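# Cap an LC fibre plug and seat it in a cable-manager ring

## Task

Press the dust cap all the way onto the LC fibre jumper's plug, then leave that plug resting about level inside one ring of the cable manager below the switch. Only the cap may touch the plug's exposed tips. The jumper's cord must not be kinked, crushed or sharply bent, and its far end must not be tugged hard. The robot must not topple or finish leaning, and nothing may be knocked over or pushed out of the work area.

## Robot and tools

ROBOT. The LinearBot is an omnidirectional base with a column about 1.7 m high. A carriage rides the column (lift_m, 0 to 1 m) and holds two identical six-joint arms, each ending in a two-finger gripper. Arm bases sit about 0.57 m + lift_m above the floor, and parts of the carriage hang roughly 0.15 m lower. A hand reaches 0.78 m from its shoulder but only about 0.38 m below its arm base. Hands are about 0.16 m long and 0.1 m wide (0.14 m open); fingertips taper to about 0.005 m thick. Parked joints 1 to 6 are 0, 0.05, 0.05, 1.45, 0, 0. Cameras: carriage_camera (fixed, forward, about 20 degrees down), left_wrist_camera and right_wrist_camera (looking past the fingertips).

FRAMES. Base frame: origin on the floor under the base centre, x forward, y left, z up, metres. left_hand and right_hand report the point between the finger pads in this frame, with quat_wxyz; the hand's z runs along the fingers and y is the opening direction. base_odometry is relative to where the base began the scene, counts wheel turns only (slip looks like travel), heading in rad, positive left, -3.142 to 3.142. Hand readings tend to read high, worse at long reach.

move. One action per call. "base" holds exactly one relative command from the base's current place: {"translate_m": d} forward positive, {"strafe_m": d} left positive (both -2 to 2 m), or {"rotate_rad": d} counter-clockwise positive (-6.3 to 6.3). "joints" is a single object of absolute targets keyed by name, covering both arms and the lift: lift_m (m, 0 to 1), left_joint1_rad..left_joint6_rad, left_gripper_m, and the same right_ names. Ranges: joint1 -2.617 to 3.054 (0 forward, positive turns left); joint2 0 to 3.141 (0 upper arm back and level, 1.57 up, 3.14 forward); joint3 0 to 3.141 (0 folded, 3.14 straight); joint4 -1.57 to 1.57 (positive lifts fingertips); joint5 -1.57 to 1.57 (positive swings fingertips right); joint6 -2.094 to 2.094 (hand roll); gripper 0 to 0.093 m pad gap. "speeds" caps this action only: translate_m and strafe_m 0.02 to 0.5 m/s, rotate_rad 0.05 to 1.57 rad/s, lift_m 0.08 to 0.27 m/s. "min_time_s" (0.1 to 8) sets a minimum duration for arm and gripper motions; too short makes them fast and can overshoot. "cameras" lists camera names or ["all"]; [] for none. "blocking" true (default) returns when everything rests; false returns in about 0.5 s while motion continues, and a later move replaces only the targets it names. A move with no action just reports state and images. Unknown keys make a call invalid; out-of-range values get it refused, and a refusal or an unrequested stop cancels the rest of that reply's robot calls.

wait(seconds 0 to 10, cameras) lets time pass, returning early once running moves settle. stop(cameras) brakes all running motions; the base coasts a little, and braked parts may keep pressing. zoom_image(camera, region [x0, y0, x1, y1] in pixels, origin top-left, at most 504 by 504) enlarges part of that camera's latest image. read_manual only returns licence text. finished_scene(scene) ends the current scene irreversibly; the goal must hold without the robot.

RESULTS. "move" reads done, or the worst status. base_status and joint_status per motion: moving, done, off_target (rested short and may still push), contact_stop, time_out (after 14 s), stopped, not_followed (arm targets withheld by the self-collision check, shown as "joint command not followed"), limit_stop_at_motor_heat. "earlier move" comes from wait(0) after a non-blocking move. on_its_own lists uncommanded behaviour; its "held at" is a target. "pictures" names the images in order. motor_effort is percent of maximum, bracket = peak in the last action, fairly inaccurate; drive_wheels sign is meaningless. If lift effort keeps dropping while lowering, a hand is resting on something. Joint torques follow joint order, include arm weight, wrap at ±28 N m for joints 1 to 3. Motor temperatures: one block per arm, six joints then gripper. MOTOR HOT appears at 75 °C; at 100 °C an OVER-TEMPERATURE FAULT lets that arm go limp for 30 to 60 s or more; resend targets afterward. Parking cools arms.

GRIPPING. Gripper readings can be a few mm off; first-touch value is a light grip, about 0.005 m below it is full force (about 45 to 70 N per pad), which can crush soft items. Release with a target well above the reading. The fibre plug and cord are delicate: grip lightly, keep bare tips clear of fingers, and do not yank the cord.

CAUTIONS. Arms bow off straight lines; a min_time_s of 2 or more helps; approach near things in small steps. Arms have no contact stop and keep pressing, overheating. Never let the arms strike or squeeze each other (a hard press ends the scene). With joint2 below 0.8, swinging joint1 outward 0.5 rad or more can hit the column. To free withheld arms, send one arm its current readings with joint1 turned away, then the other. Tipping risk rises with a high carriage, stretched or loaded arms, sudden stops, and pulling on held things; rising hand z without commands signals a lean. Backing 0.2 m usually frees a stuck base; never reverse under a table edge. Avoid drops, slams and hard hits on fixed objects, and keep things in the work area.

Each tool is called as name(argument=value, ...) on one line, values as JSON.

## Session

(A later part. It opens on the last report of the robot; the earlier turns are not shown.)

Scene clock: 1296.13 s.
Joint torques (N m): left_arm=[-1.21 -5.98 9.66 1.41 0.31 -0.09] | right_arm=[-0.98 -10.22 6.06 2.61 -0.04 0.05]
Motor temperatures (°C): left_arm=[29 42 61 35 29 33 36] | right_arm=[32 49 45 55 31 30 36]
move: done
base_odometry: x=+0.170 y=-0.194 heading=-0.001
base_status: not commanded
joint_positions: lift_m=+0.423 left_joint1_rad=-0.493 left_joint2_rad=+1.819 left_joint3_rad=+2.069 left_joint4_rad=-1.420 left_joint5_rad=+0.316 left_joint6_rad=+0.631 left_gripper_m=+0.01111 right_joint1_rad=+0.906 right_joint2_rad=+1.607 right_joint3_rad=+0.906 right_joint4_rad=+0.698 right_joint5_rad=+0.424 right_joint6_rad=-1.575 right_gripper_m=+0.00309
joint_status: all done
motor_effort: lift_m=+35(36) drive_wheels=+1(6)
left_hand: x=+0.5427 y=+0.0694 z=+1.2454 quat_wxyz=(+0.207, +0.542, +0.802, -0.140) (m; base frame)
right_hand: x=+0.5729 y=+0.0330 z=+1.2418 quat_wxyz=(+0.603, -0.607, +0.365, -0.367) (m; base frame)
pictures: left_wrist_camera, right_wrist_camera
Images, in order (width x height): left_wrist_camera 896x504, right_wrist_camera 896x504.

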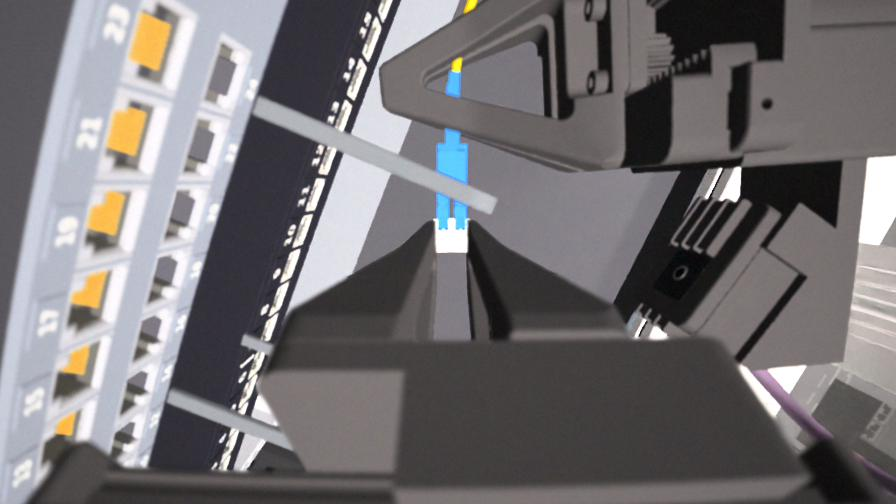

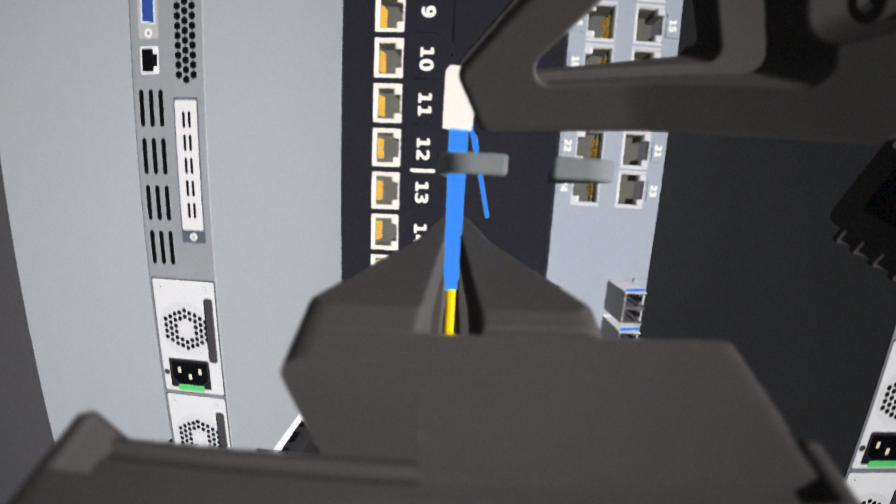

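move(joints={"left_joint1_rad": -0.5296, "left_joint2_rad": 1.852, "left_joint3_rad": 2.108, "left_joint4_rad": -1.34, "left_joint5_rad": 0.358, "left_joint6_rad": 0.62}, min_time_s=1.5, cameras=["left_wrist_camera", "right_wrist_camera"])

zoom_image(camera="left_wrist_camera", region=[370, 100, 530, 270])

zoom_image(camera="right_wrist_camera", region=[372, 0, 552, 250])

Scene clock: 1319.73 s.
Joint torques (N m): left_arm=[-2.35 -5.5 9.55 1.93 0.66 -0.09] | right_arm=[-0.96 -10.22 6.06 2.61 -0.04 0.05]
Motor temperatures (°C): left_arm=[29 42 59 36 29 33 37] | right_arm=[32 50 45 56 31 30 36]
move: off_target
base_odometry: x=+0.170 y=-0.194 heading=-0.001
base_status: not commanded
joint_positions: lift_m=+0.423 left_joint1_rad=-0.500 left_joint2_rad=+1.826 left_joint3_rad=+2.077 left_joint4_rad=-1.419 left_joint5_rad=+0.313 left_joint6_rad=+0.630 left_gripper_m=+0.01111 right_joint1_rad=+0.905 right_joint2_rad=+1.607 right_joint3_rad=+0.906 right_joint4_rad=+0.698 right_joint5_rad=+0.424 right_joint6_rad=-1.575 right_gripper_m=+0.00308
joint_status: left_joint1_rad off_target (ended at -0.500, target -0.530); left_joint4_rad off_target (ended at -1.419, target -1.340); left_joint5_rad off_target (ended at +0.313, target +0.358); the others done
motor_effort: lift_m=+35(36) drive_wheels=+5(6)
left_hand: x=+0.5432 y=+0.0668 z=+1.2452 quat_wxyz=(+0.207, +0.545, +0.801, -0.139) (m; base frame)
right_hand: x=+0.5730 y=+0.0329 z=+1.2418 quat_wxyz=(+0.603, -0.607, +0.365, -0.367) (m; base frame)
pictures: left_wrist_camera, right_wrist_camera
Images, in order (width x height): left_wrist_camera 896x504, right_wrist_camera 896x504.

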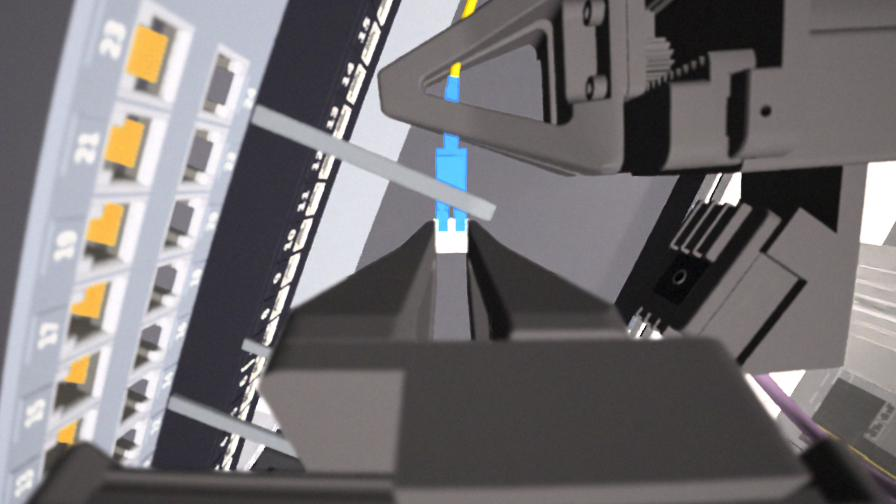

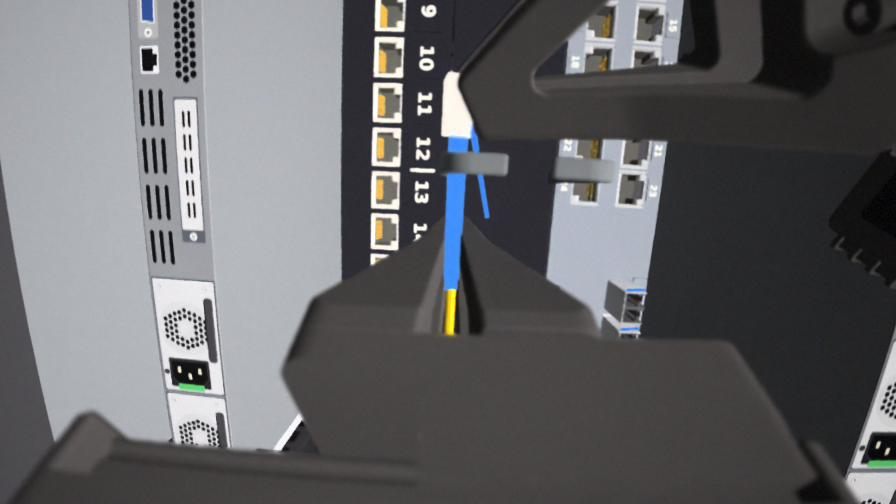

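Scaled by 2.965 from the camera's 896x504 image, which has a finer 1280x720 frame.

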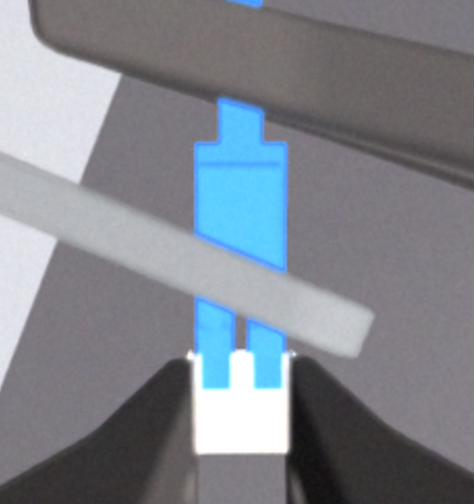

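Scaled by 2.016 from the camera's 896x504 image, which has a finer 1280x720 frame.

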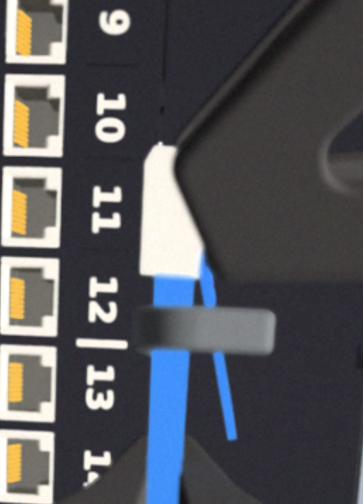

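move(joints={"left_joint1_rad": -0.547, "left_joint2_rad": 1.863, "left_joint3_rad": 2.116, "left_joint4_rad": -1.295, "left_joint5_rad": 0.393, "left_joint6_rad": 0.62}, min_time_s=1.5, cameras=["left_wrist_camera", "right_wrist_camera"])

zoom_image(camera="left_wrist_camera", region=[370, 100, 530, 270])

zoom_image(camera="right_wrist_camera", region=[372, 0, 552, 250])

Scene clock: 1328.97 s.
Joint torques (N m): left_arm=[-3.4 -5.03 9.69 2.42 1 -0.08] | right_arm=[-0.95 -10.24 6.06 2.61 -0.06 0.05]
Motor temperatures (°C): left_arm=[30 42 60 38 29 33 37] | right_arm=[32 50 45 56 31 30 36]
move: off_target
base_odometry: x=+0.170 y=-0.194 heading=-0.001
base_status: not commanded
joint_positions: lift_m=+0.423 left_joint1_rad=-0.504 left_joint2_rad=+1.830 left_joint3_rad=+2.083 left_joint4_rad=-1.417 left_joint5_rad=+0.312 left_joint6_rad=+0.630 left_gripper_m=+0.01111 right_joint1_rad=+0.905 right_joint2_rad=+1.607 right_joint3_rad=+0.906 right_joint4_rad=+0.698 right_joint5_rad=+0.426 right_joint6_rad=-1.575 right_gripper_m=+0.00308
joint_status: left_joint1_rad off_target (ended at -0.504, target -0.547); left_joint4_rad off_target (ended at -1.417, target -1.295); left_joint5_rad off_target (ended at +0.312, target +0.393); the others done
motor_effort: lift_m=+36(36) drive_wheels=+3(6)
left_hand: x=+0.5438 y=+0.0647 z=+1.2455 quat_wxyz=(+0.209, +0.546, +0.799, -0.139) (m; base frame)
right_hand: x=+0.5731 y=+0.0326 z=+1.2418 quat_wxyz=(+0.602, -0.606, +0.366, -0.368) (m; base frame)
pictures: left_wrist_camera, right_wrist_camera
Images, in order (width x height): left_wrist_camera 896x504, right_wrist_camera 896x504.

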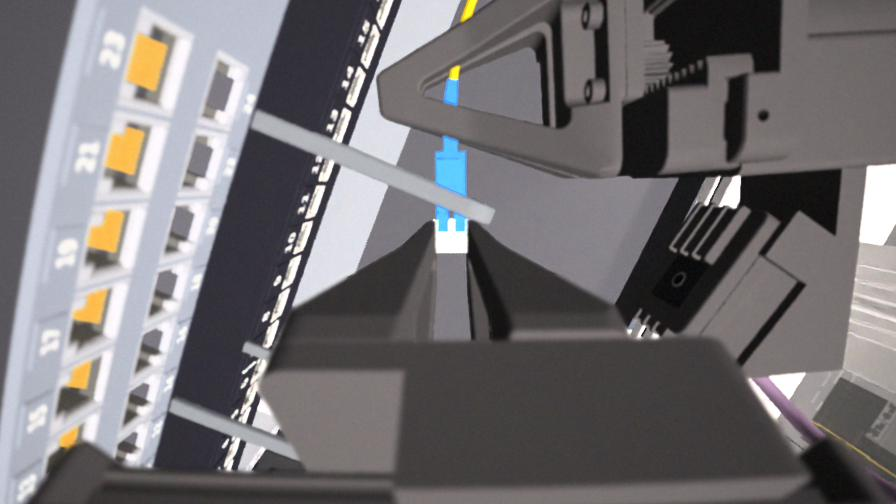

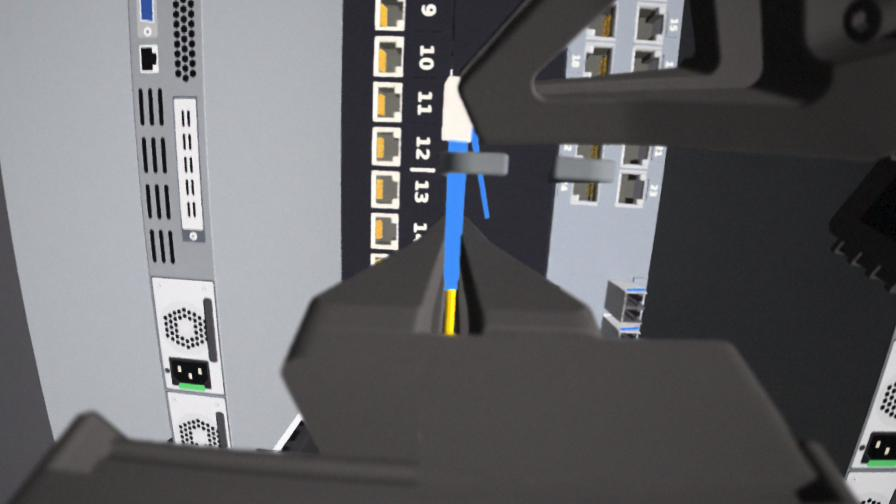

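Scaled by 2.965 from the camera's 896x504 image, which has a finer 1280x720 frame.

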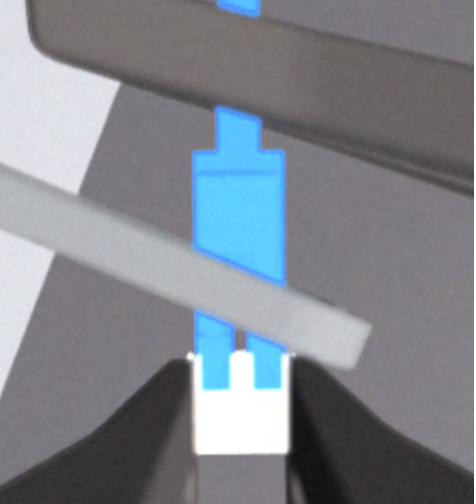

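Scaled by 2.016 from the camera's 896x504 image, which has a finer 1280x720 frame.

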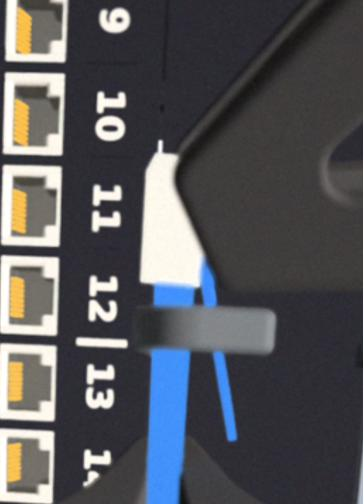

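move(joints={"left_joint1_rad": -0.566, "left_joint2_rad": 1.873, "left_joint3_rad": 2.124, "left_joint4_rad": -1.25, "left_joint5_rad": 0.43, "left_joint6_rad": 0.62}, min_time_s=1.5, cameras=["left_wrist_camera", "right_wrist_camera"])

zoom_image(camera="left_wrist_camera", region=[370, 100, 530, 270])

zoom_image(camera="right_wrist_camera", region=[372, 0, 552, 250])

Scene clock: 1339.20 s.
Joint torques (N m): left_arm=[-4.51 -4.53 9.74 2.93 1.37 -0.08] | right_arm=[-0.98 -10.25 6.06 2.6 -0.09 0.05]
Motor temperatures (°C): left_arm=[30 41 61 40 30 33 37] | right_arm=[32 50 45 56 31 30 36]
move: off_target
base_odometry: x=+0.170 y=-0.194 heading=-0.001
base_status: not commanded
joint_positions: lift_m=+0.423 left_joint1_rad=-0.509 left_joint2_rad=+1.834 left_joint3_rad=+2.090 left_joint4_rad=-1.419 left_joint5_rad=+0.307 left_joint6_rad=+0.630 left_gripper_m=+0.01111 right_joint1_rad=+0.905 right_joint2_rad=+1.607 right_joint3_rad=+0.906 right_joint4_rad=+0.698 right_joint5_rad=+0.428 right_joint6_rad=-1.575 right_gripper_m=+0.00308
joint_status: left_joint1_rad off_target (ended at -0.509, target -0.566); left_joint4_rad off_target (ended at -1.419, target -1.250); left_joint5_rad off_target (ended at +0.307, target +0.430); the others done
motor_effort: lift_m=+35(36) drive_wheels=-1(5)
left_hand: x=+0.5438 y=+0.0632 z=+1.2458 quat_wxyz=(+0.209, +0.548, +0.798, -0.137) (m; base frame)
right_hand: x=+0.5734 y=+0.0322 z=+1.2418 quat_wxyz=(+0.602, -0.606, +0.367, -0.369) (m; base frame)
pictures: left_wrist_camera, right_wrist_camera
Images, in order (width x height): left_wrist_camera 896x504, right_wrist_camera 896x504.

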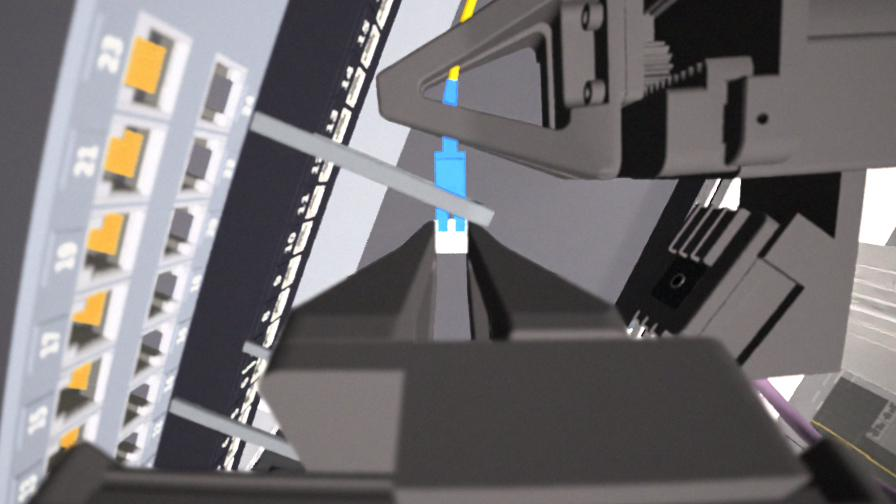

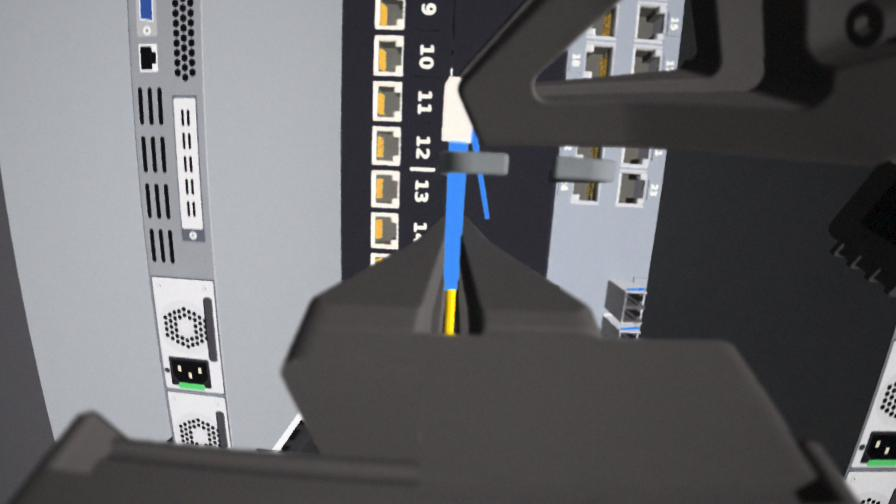

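Scaled by 2.965 from the camera's 896x504 image, which has a finer 1280x720 frame.

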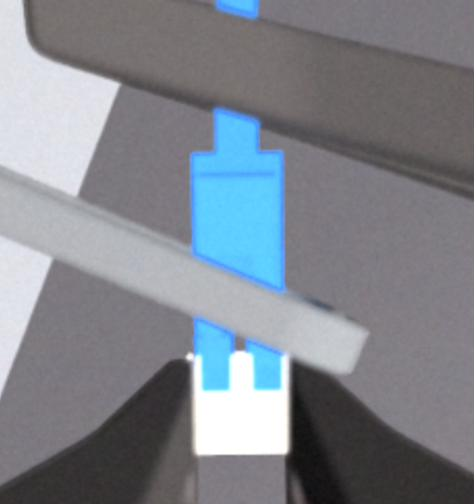

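Scaled by 2.016 from the camera's 896x504 image, which has a finer 1280x720 frame.

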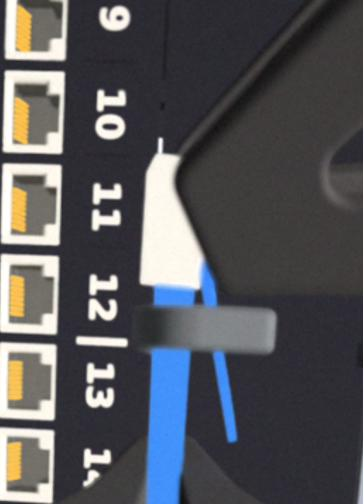

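move(joints={"left_joint1_rad": -0.585, "left_joint2_rad": 1.883, "left_joint3_rad": 2.132, "left_joint4_rad": -1.205, "left_joint5_rad": 0.465, "left_joint6_rad": 0.62}, min_time_s=1.5, cameras=["right_wrist_camera"])

zoom_image(camera="right_wrist_camera", region=[372, 0, 552, 250])

Scene clock: 1347.87 s.
Joint torques (N m): left_arm=[-5.63 -4.11 9.8 3.45 1.75 -0.07] | right_arm=[-0.98 -10.24 6.05 2.6 -0.11 0.04]
Motor temperatures (°C): left_arm=[30 41 61 44 31 33 37] | right_arm=[32 50 45 56 31 30 36]
move: off_target
base_odometry: x=+0.170 y=-0.194 heading=-0.001
base_status: not commanded
joint_positions: lift_m=+0.423 left_joint1_rad=-0.515 left_joint2_rad=+1.838 left_joint3_rad=+2.098 left_joint4_rad=-1.421 left_joint5_rad=+0.301 left_joint6_rad=+0.629 left_gripper_m=+0.01111 right_joint1_rad=+0.905 right_joint2_rad=+1.607 right_joint3_rad=+0.906 right_joint4_rad=+0.698 right_joint5_rad=+0.431 right_joint6_rad=-1.575 right_gripper_m=+0.00308
joint_status: left_joint1_rad off_target (ended at -0.515, target -0.585); left_joint4_rad off_target (ended at -1.421, target -1.205); left_joint5_rad off_target (ended at +0.301, target +0.465); the others done
motor_effort: lift_m=+36(36) drive_wheels=-2(5)
left_hand: x=+0.5439 y=+0.0618 z=+1.2460 quat_wxyz=(+0.209, +0.549, +0.798, -0.135) (m; base frame)
right_hand: x=+0.5736 y=+0.0318 z=+1.2418 quat_wxyz=(+0.601, -0.605, +0.367, -0.370) (m; base frame)
pictures: right_wrist_camera
Images, in order (width x height): right_wrist_camera 896x504.

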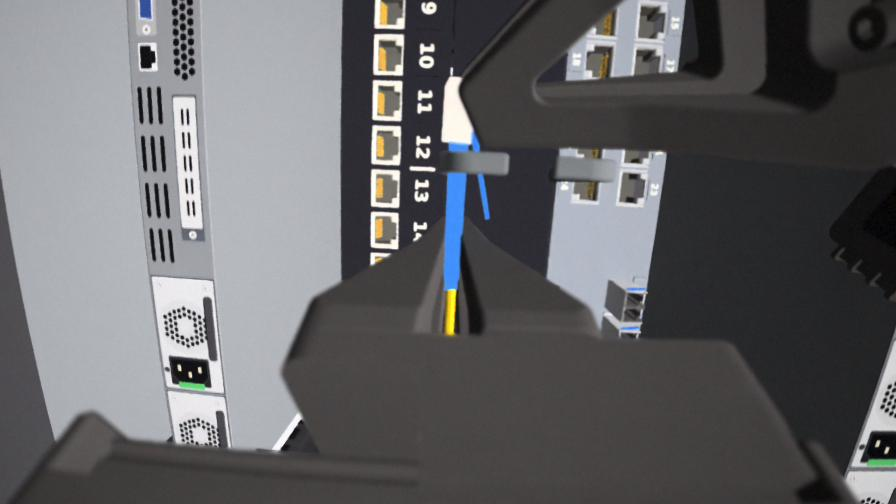

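Scaled by 2.016 from the camera's 896x504 image, which has a finer 1280x720 frame.

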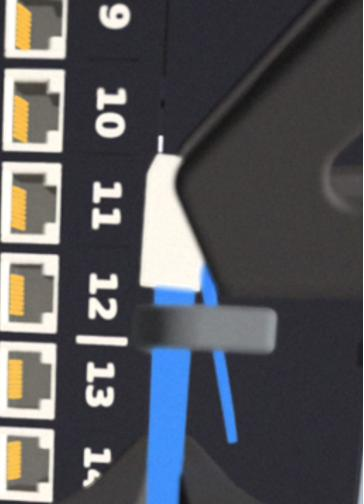

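move(joints={"left_joint1_rad": -0.512, "left_joint2_rad": 1.846, "left_joint3_rad": 2.115, "left_joint4_rad": -1.42, "left_joint5_rad": 0.306, "left_joint6_rad": 0.63}, min_time_s=1)

move(joints={"left_gripper_m": 0.024}, min_time_s=1.5, cameras=["left_wrist_camera", "right_wrist_camera"])

zoom_image(camera="left_wrist_camera", region=[370, 100, 530, 270])

zoom_image(camera="right_wrist_camera", region=[372, 0, 552, 250])

Scene clock: 1381.00 s.
Joint torques (N m): left_arm=[0.03 -7.12 8.13 1.23 0.4 0.03] | right_arm=[-0.96 -10.24 6.05 2.61 -0.07 0.05]
Motor temperatures (°C): left_arm=[32 40 59 53 34 33 37] | right_arm=[32 50 45 56 31 30 36]
move: done
base_odometry: x=+0.170 y=-0.194 heading=-0.001
base_status: not commanded
joint_positions: lift_m=+0.423 left_joint1_rad=-0.511 left_joint2_rad=+1.838 left_joint3_rad=+2.100 left_joint4_rad=-1.437 left_joint5_rad=+0.288 left_joint6_rad=+0.629 left_gripper_m=+0.01111 right_joint1_rad=+0.905 right_joint2_rad=+1.607 right_joint3_rad=+0.906 right_joint4_rad=+0.698 right_joint5_rad=+0.427 right_joint6_rad=-1.575 right_gripper_m=+0.00308
joint_status: all done
motor_effort: lift_m=+36(36) drive_wheels=+0(4)
left_hand: x=+0.5431 y=+0.0662 z=+1.2445 quat_wxyz=(+0.202, +0.547, +0.802, -0.129) (m; base frame)
right_hand: x=+0.5732 y=+0.0324 z=+1.2418 quat_wxyz=(+0.602, -0.606, +0.366, -0.368) (m; base frame)
pictures: none

Scene clock: 1382.80 s.
Joint torques (N m): left_arm=[0.01 -7.17 8.13 1.22 0.36 0.03] | right_arm=[-0.88 -10.22 6.06 2.6 0.01 0.05]
Motor temperatures (°C): left_arm=[32 40 59 52 34 33 36] | right_arm=[32 50 45 56 31 30 36]
move: done
base_odometry: x=+0.170 y=-0.194 heading=-0.001
base_status: not commanded
joint_positions: lift_m=+0.423 left_joint1_rad=-0.511 left_joint2_rad=+1.839 left_joint3_rad=+2.100 left_joint4_rad=-1.435 left_joint5_rad=+0.293 left_joint6_rad=+0.629 left_gripper_m=+0.02390 right_joint1_rad=+0.904 right_joint2_rad=+1.607 right_joint3_rad=+0.906 right_joint4_rad=+0.698 right_joint5_rad=+0.420 right_joint6_rad=-1.575 right_gripper_m=+0.00308
joint_status: all done
motor_effort: lift_m=+35(36) drive_wheels=-2(5)
left_hand: x=+0.5431 y=+0.0653 z=+1.2448 quat_wxyz=(+0.203, +0.548, +0.801, -0.131) (m; base frame)
right_hand: x=+0.5730 y=+0.0331 z=+1.2419 quat_wxyz=(+0.603, -0.607, +0.364, -0.367) (m; base frame)
pictures: left_wrist_camera, right_wrist_camera
Images, in order (width x height): left_wrist_camera 896x504, right_wrist_camera 896x504.

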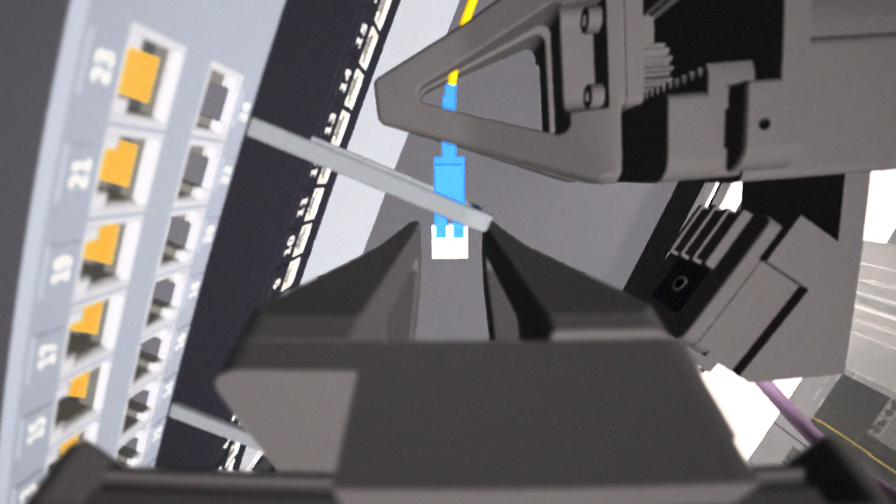

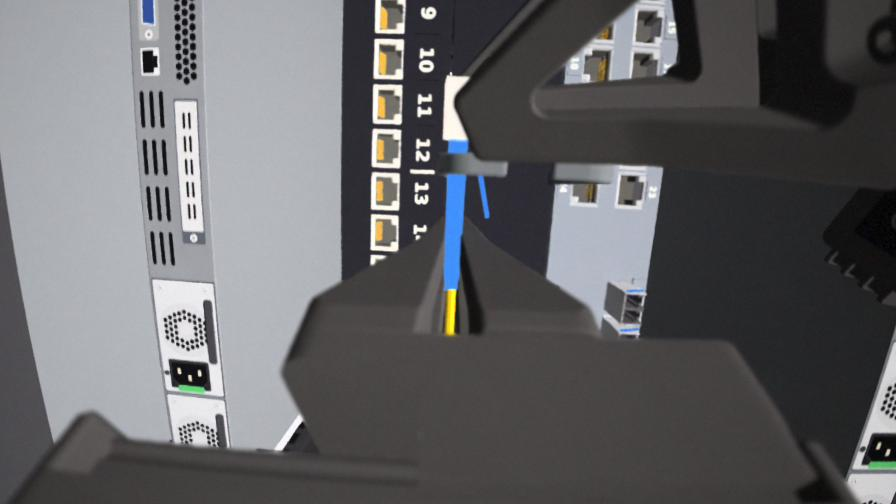

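Scaled by 2.965 from the camera's 896x504 image, which has a finer 1280x720 frame.

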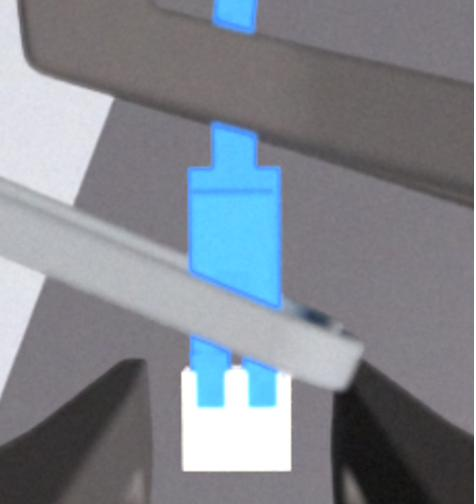

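Scaled by 2.016 from the camera's 896x504 image, which has a finer 1280x720 frame.

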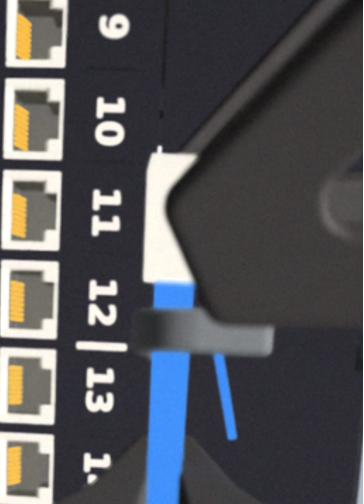

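move(joints={"left_joint1_rad": -0.446, "left_joint2_rad": 1.74, "left_joint3_rad": 1.9685, "left_joint4_rad": -1.38, "left_joint5_rad": 0.359, "left_joint6_rad": 0.6885}, min_time_s=2, cameras=["left_wrist_camera", "right_wrist_camera"])

zoom_image(camera="left_wrist_camera", region=[370, 60, 530, 270])

zoom_image(camera="right_wrist_camera", region=[372, 0, 552, 250])

Scene clock: 1390.97 s.
Joint torques (N m): left_arm=[1.14 -9.72 5.31 1.03 0.28 0.09] | right_arm=[-0.9 -10.24 6.05 2.6 0 0.04]
Motor temperatures (°C): left_arm=[31 41 60 48 33 33 36] | right_arm=[32 50 45 56 31 30 36]
move: done
base_odometry: x=+0.170 y=-0.194 heading=-0.001
base_status: not commanded
joint_positions: lift_m=+0.423 left_joint1_rad=-0.460 left_joint2_rad=+1.769 left_joint3_rad=+1.987 left_joint4_rad=-1.377 left_joint5_rad=+0.359 left_joint6_rad=+0.681 left_gripper_m=+0.02390 right_joint1_rad=+0.904 right_joint2_rad=+1.607 right_joint3_rad=+0.906 right_joint4_rad=+0.698 right_joint5_rad=+0.420 right_joint6_rad=-1.575 right_gripper_m=+0.00308
joint_status: all done
motor_effort: lift_m=+36(36) drive_wheels=-2(5)
left_hand: x=+0.5406 y=+0.0778 z=+1.2442 quat_wxyz=(+0.219, +0.551, +0.791, -0.151) (m; base frame)
right_hand: x=+0.5729 y=+0.0332 z=+1.2419 quat_wxyz=(+0.604, -0.607, +0.364, -0.367) (m; base frame)
pictures: left_wrist_camera, right_wrist_camera
Images, in order (width x height): left_wrist_camera 896x504, right_wrist_camera 896x504.

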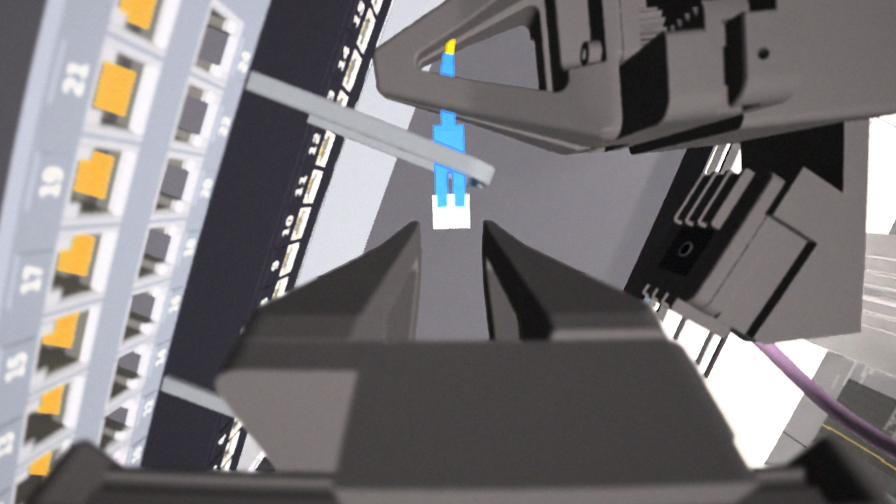

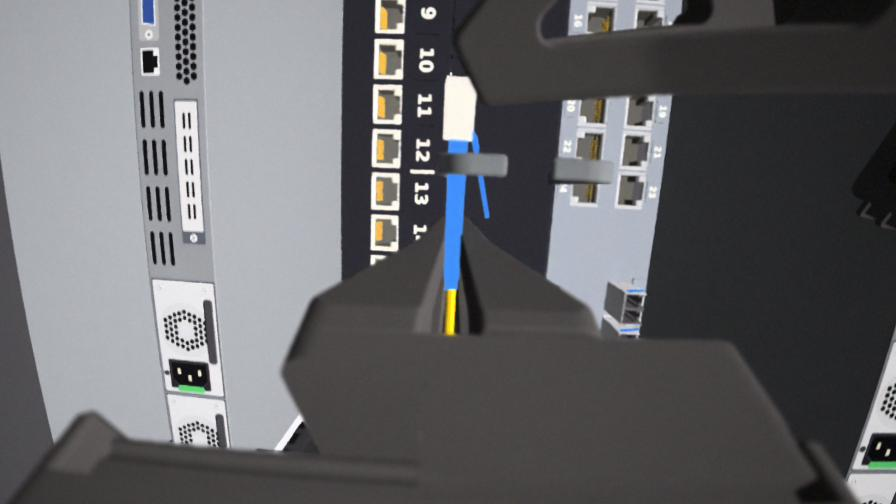

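Scaled by 2.400 from the camera's 896x504 image, which has a finer 1280x720 frame.

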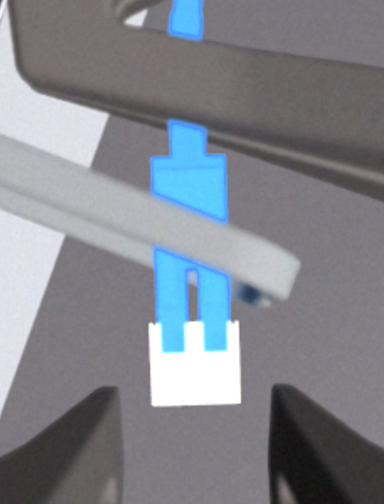

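Scaled by 2.016 from the camera's 896x504 image, which has a finer 1280x720 frame.

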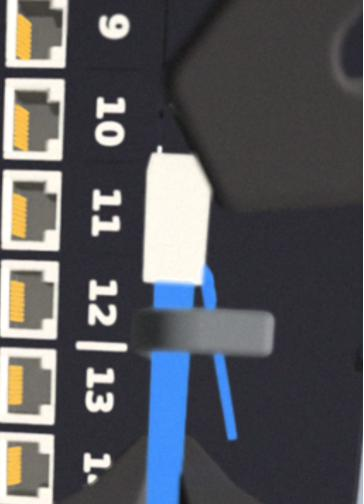

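move(joints={"left_joint1_rad": -0.429, "left_joint2_rad": 1.705, "left_joint3_rad": 1.92, "left_joint4_rad": -1.38, "left_joint5_rad": 0.372, "left_joint6_rad": 0.71}, min_time_s=1.5)

move(joints={"left_gripper_m": 0.006}, min_time_s=1)

move(joints={"left_joint1_rad": -0.3, "left_joint2_rad": 1.2, "left_joint3_rad": 1.2, "left_joint4_rad": -1.15, "left_joint5_rad": 0.29, "left_joint6_rad": 0.573}, min_time_s=2.5)

move(joints={"left_joint1_rad": 0.0, "left_joint2_rad": 0.5, "left_joint3_rad": 0.4, "left_joint4_rad": -0.6, "left_joint5_rad": 0.0, "left_joint6_rad": 0.0}, min_time_s=3, cameras=["right_wrist_camera", "carriage_camera"])

Scene clock: 1401.33 s.
Joint torques (N m): left_arm=[1.44 -8.96 5.05 0.87 0.19 0.06] | right_arm=[-0.9 -10.24 6.05 2.6 0.01 0.05]
Motor temperatures (°C): left_arm=[31 44 58 44 32 33 36] | right_arm=[32 50 45 56 31 30 36]
move: done
base_odometry: x=+0.170 y=-0.194 heading=-0.001
base_status: not commanded
joint_positions: lift_m=+0.423 left_joint1_rad=-0.446 left_joint2_rad=+1.729 left_joint3_rad=+1.942 left_joint4_rad=-1.360 left_joint5_rad=+0.382 left_joint6_rad=+0.705 left_gripper_m=+0.02390 right_joint1_rad=+0.904 right_joint2_rad=+1.607 right_joint3_rad=+0.906 right_joint4_rad=+0.698 right_joint5_rad=+0.420 right_joint6_rad=-1.575 right_gripper_m=+0.00308
joint_status: all done
motor_effort: lift_m=+35(36) drive_wheels=+3(5)
left_hand: x=+0.5348 y=+0.0823 z=+1.2474 quat_wxyz=(+0.229, +0.556, +0.784, -0.158) (m; base frame)
right_hand: x=+0.5729 y=+0.0332 z=+1.2419 quat_wxyz=(+0.604, -0.607, +0.364, -0.367) (m; base frame)
pictures: none

Scene clock: 1402.63 s.
Joint torques (N m): left_arm=[0.73 -8.94 5.7 0.94 0.18 0.06] | right_arm=[-0.9 -10.24 6.05 2.6 0 0.05]
Motor temperatures (°C): left_arm=[31 44 58 44 32 33 36] | right_arm=[32 50 45 56 31 30 36]
move: done
base_odometry: x=+0.170 y=-0.194 heading=-0.001
base_status: not commanded
joint_positions: lift_m=+0.423 left_joint1_rad=-0.437 left_joint2_rad=+1.729 left_joint3_rad=+1.934 left_joint4_rad=-1.370 left_joint5_rad=+0.382 left_joint6_rad=+0.705 left_gripper_m=+0.00613 right_joint1_rad=+0.904 right_joint2_rad=+1.607 right_joint3_rad=+0.906 right_joint4_rad=+0.698 right_joint5_rad=+0.420 right_joint6_rad=-1.575 right_gripper_m=+0.00308
joint_status: all done
motor_effort: lift_m=+35(36) drive_wheels=+1(6)
left_hand: x=+0.5340 y=+0.0862 z=+1.2440 quat_wxyz=(+0.221, +0.552, +0.788, -0.158) (m; base frame)
right_hand: x=+0.5729 y=+0.0332 z=+1.2419 quat_wxyz=(+0.604, -0.607, +0.364, -0.367) (m; base frame)
pictures: none

Scene clock: 1405.43 s.
Joint torques (N m): left_arm=[0.72 -4.53 6.08 1.24 0.12 -0.1] | right_arm=[-0.87 -10.25 6.05 2.61 0.01 0.05]
Motor temperatures (°C): left_arm=[31 44 58 44 32 33 36] | right_arm=[32 50 45 56 31 30 36]
move: done
base_odometry: x=+0.170 y=-0.194 heading=-0.001
base_status: not commanded
joint_positions: lift_m=+0.423 left_joint1_rad=-0.308 left_joint2_rad=+1.217 left_joint3_rad=+1.215 left_joint4_rad=-1.166 left_joint5_rad=+0.303 left_joint6_rad=+0.584 left_gripper_m=+0.00613 right_joint1_rad=+0.904 right_joint2_rad=+1.607 right_joint3_rad=+0.906 right_joint4_rad=+0.698 right_joint5_rad=+0.420 right_joint6_rad=-1.575 right_gripper_m=+0.00308
joint_status: all done
motor_effort: lift_m=+36(36) drive_wheels=-3(5)
left_hand: x=+0.4548 y=+0.1762 z=+1.1773 quat_wxyz=(+0.216, +0.445, +0.861, -0.119) (m; base frame)
right_hand: x=+0.5729 y=+0.0332 z=+1.2419 quat_wxyz=(+0.604, -0.607, +0.364, -0.367) (m; base frame)
pictures: none

Scene clock: 1408.73 s.
Joint torques (N m): left_arm=[0.73 0.2 6.8 2.01 -0.07 -0.1] | right_arm=[-0.85 -10.25 6.06 2.6 0.01 0.04]
Motor temperatures (°C): left_arm=[31 43 58 44 32 33 35] | right_arm=[32 50 45 56 31 30 36]
move: done
base_odometry: x=+0.170 y=-0.194 heading=-0.001
base_status: not commanded
joint_positions: lift_m=+0.423 left_joint1_rad=-0.008 left_joint2_rad=+0.506 left_joint3_rad=+0.416 left_joint4_rad=-0.617 left_joint5_rad=+0.013 left_joint6_rad=+0.012 left_gripper_m=+0.00613 right_joint1_rad=+0.904 right_joint2_rad=+1.607 right_joint3_rad=+0.906 right_joint4_rad=+0.698 right_joint5_rad=+0.420 right_joint6_rad=-1.575 right_gripper_m=+0.00308
joint_status: all done
motor_effort: lift_m=+35(36) drive_wheels=+0(5)
left_hand: x=+0.4422 y=+0.3027 z=+1.0954 quat_wxyz=(+0.418, +0.012, +0.908, -0.005) (m; base frame)
right_hand: x=+0.5731 y=+0.0331 z=+1.2419 quat_wxyz=(+0.603, -0.607, +0.364, -0.367) (m; base frame)
pictures: carriage_camera, right_wrist_camera
Images, in order (width x height): carriage_camera 896x504, right_wrist_camera 896x504.

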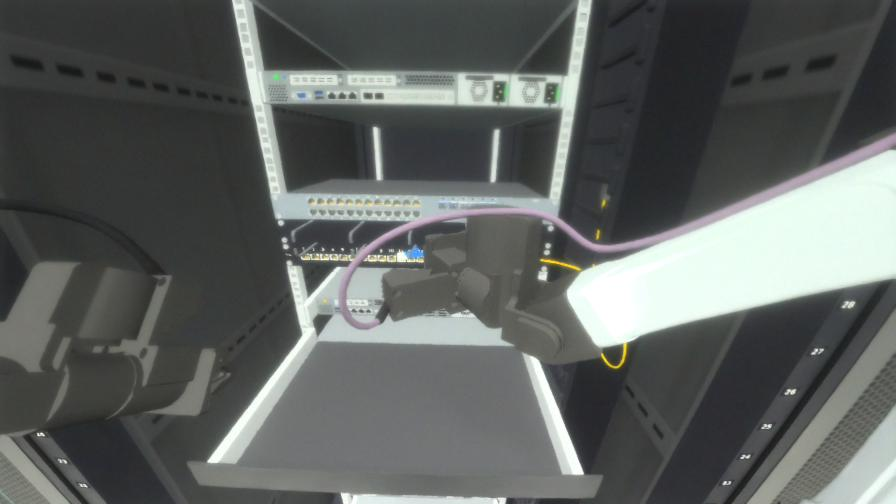

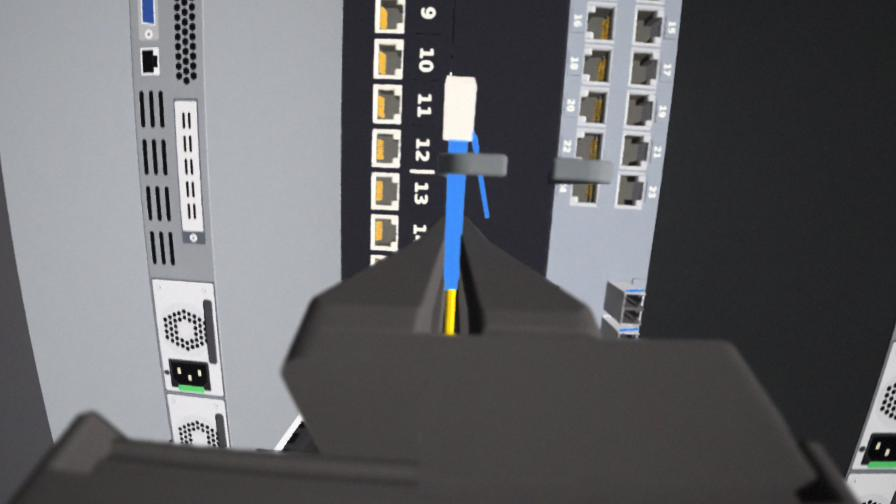

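move(joints={"right_joint1_rad": 1.078, "right_joint2_rad": 1.724, "right_joint3_rad": 1.041, "right_joint4_rad": 0.69, "right_joint5_rad": 0.955}, min_time_s=3, cameras=["right_wrist_camera", "carriage_camera"])

zoom_image(camera="right_wrist_camera", region=[372, 30, 552, 310])

zoom_image(camera="carriage_camera", region=[300, 200, 640, 320])

Scene clock: 1424.00 s.
Joint torques (N m): left_arm=[0.73 0.23 6.78 2.01 -0.05 -0.1] | right_arm=[0.55 -7.77 9.55 2.29 0.09 0.05]
Motor temperatures (°C): left_arm=[30 41 57 44 31 33 35] | right_arm=[32 50 45 56 31 30 36]
move: done
base_odometry: x=+0.170 y=-0.194 heading=-0.001
base_status: not commanded
joint_positions: lift_m=+0.423 left_joint1_rad=-0.008 left_joint2_rad=+0.506 left_joint3_rad=+0.416 left_joint4_rad=-0.616 left_joint5_rad=+0.012 left_joint6_rad=+0.011 left_gripper_m=+0.00613 right_joint1_rad=+1.072 right_joint2_rad=+1.709 right_joint3_rad=+1.015 right_joint4_rad=+0.698 right_joint5_rad=+0.944 right_joint6_rad=-1.575 right_gripper_m=+0.00308
joint_status: all done
motor_effort: lift_m=+35(36) drive_wheels=-1(4)
left_hand: x=+0.4424 y=+0.3029 z=+1.0956 quat_wxyz=(+0.419, +0.011, +0.908, -0.005) (m; base frame)
right_hand: x=+0.5587 y=+0.0289 z=+1.2425 quat_wxyz=(+0.531, -0.530, +0.466, -0.468) (m; base frame)
pictures: carriage_camera, right_wrist_camera
Images, in order (width x height): carriage_camera 896x504, right_wrist_camera 896x504.

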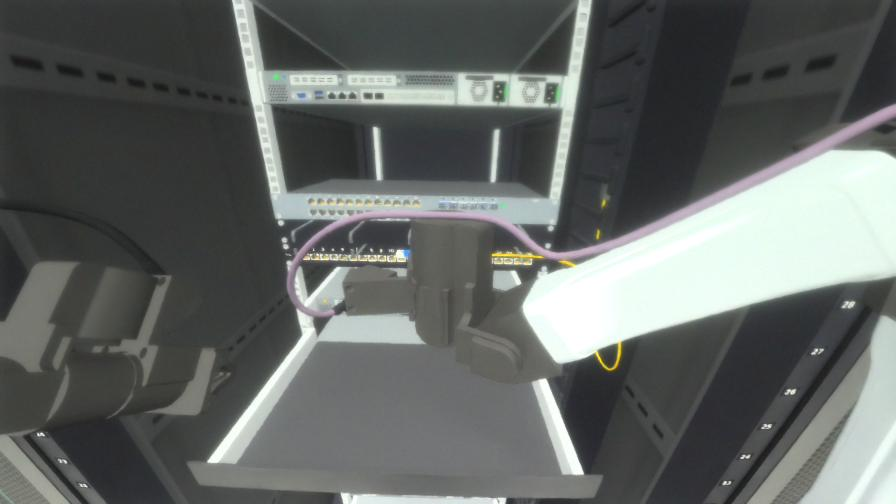

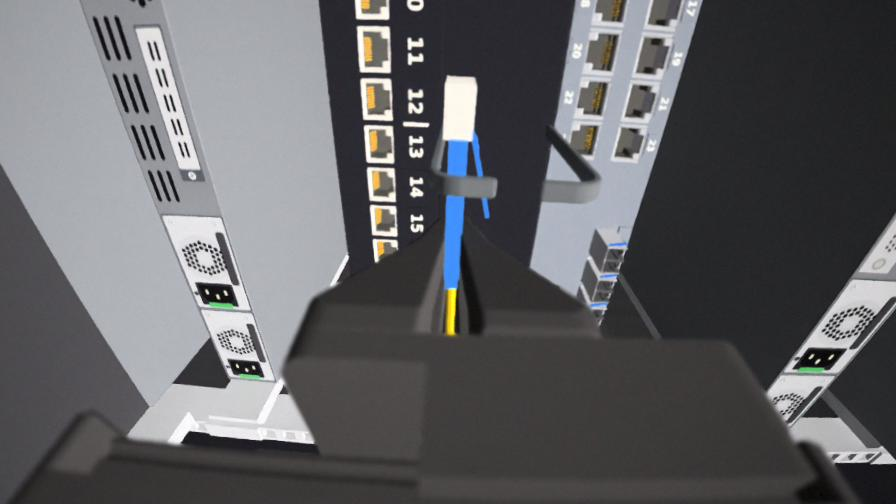

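Scaled by 1.800 from the camera's 896x504 image, which has a finer 1280x720 frame.

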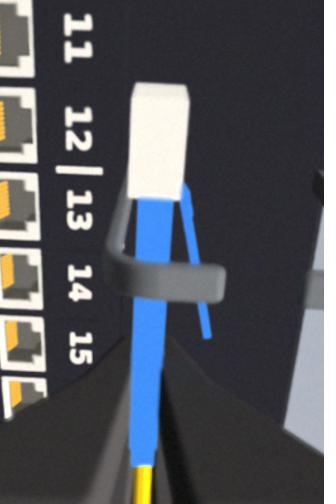

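Scaled by 1.482 from the camera's 896x504 image, which has a finer 1280x720 frame.

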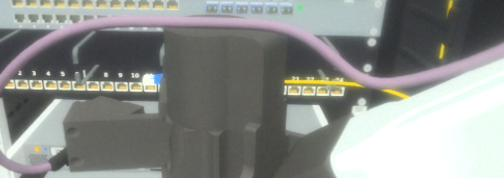

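move(joints={"lift_m": 0.4202}, speeds={"lift_m": 0.08})

move(joints={"right_gripper_m": 0.012}, min_time_s=3, cameras=["right_wrist_camera"])

zoom_image(camera="right_wrist_camera", region=[372, 30, 552, 310])

Scene clock: 1428.60 s.
Joint torques (N m): left_arm=[0.75 0.27 7.12 1.97 -0.04 -0.09] | right_arm=[0.51 -7.92 9.22 2.29 0.11 0.04]
Motor temperatures (°C): left_arm=[30 40 57 45 31 33 35] | right_arm=[32 49 46 56 31 30 36]
move: done
base_odometry: x=+0.170 y=-0.194 heading=-0.001
base_status: not commanded
joint_positions: lift_m=+0.420 left_joint1_rad=-0.008 left_joint2_rad=+0.505 left_joint3_rad=+0.412 left_joint4_rad=-0.611 left_joint5_rad=+0.011 left_joint6_rad=+0.011 left_gripper_m=+0.00613 right_joint1_rad=+1.072 right_joint2_rad=+1.711 right_joint3_rad=+1.019 right_joint4_rad=+0.698 right_joint5_rad=+0.946 right_joint6_rad=-1.575 right_gripper_m=+0.00308
joint_status: all done
motor_effort: lift_m=+34(34) drive_wheels=+2(4)
left_hand: x=+0.4428 y=+0.3031 z=+1.0921 quat_wxyz=(+0.420, +0.011, +0.907, -0.005) (m; base frame)
right_hand: x=+0.5591 y=+0.0291 z=+1.2400 quat_wxyz=(+0.531, -0.529, +0.467, -0.468) (m; base frame)
pictures: none

Scene clock: 1431.90 s.
Joint torques (N m): left_arm=[0.75 0.31 7.08 1.97 -0.05 -0.09] | right_arm=[0.55 -7.95 9.2 2.29 0.1 0.05]
Motor temperatures (°C): left_arm=[30 40 57 45 31 33 35] | right_arm=[32 49 46 56 31 30 36]
move: done
base_odometry: x=+0.170 y=-0.194 heading=-0.001
base_status: not commanded
joint_positions: lift_m=+0.420 left_joint1_rad=-0.008 left_joint2_rad=+0.505 left_joint3_rad=+0.412 left_joint4_rad=-0.611 left_joint5_rad=+0.011 left_joint6_rad=+0.011 left_gripper_m=+0.00613 right_joint1_rad=+1.072 right_joint2_rad=+1.711 right_joint3_rad=+1.019 right_joint4_rad=+0.698 right_joint5_rad=+0.946 right_joint6_rad=-1.575 right_gripper_m=+0.01188
joint_status: all done
motor_effort: lift_m=+33(34) drive_wheels=-1(5)
left_hand: x=+0.4428 y=+0.3031 z=+1.0921 quat_wxyz=(+0.420, +0.011, +0.907, -0.005) (m; base frame)
right_hand: x=+0.5591 y=+0.0291 z=+1.2400 quat_wxyz=(+0.531, -0.529, +0.467, -0.468) (m; base frame)
pictures: right_wrist_camera
Images, in order (width x height): right_wrist_camera 896x504.

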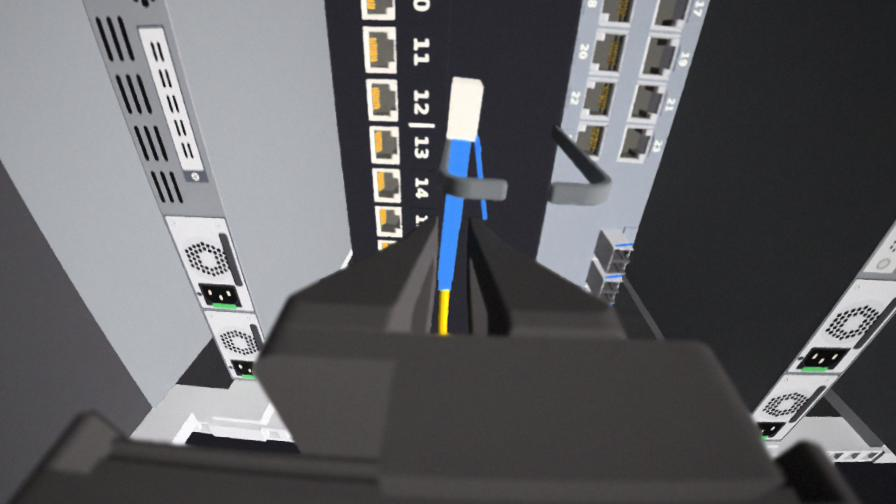

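Scaled by 1.800 from the camera's 896x504 image, which has a finer 1280x720 frame.

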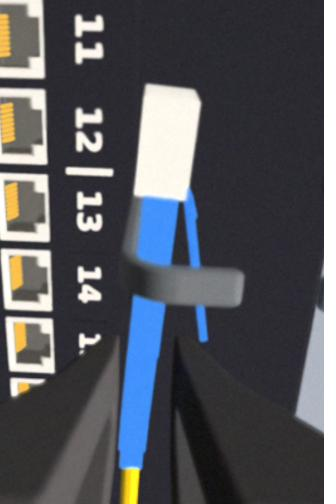

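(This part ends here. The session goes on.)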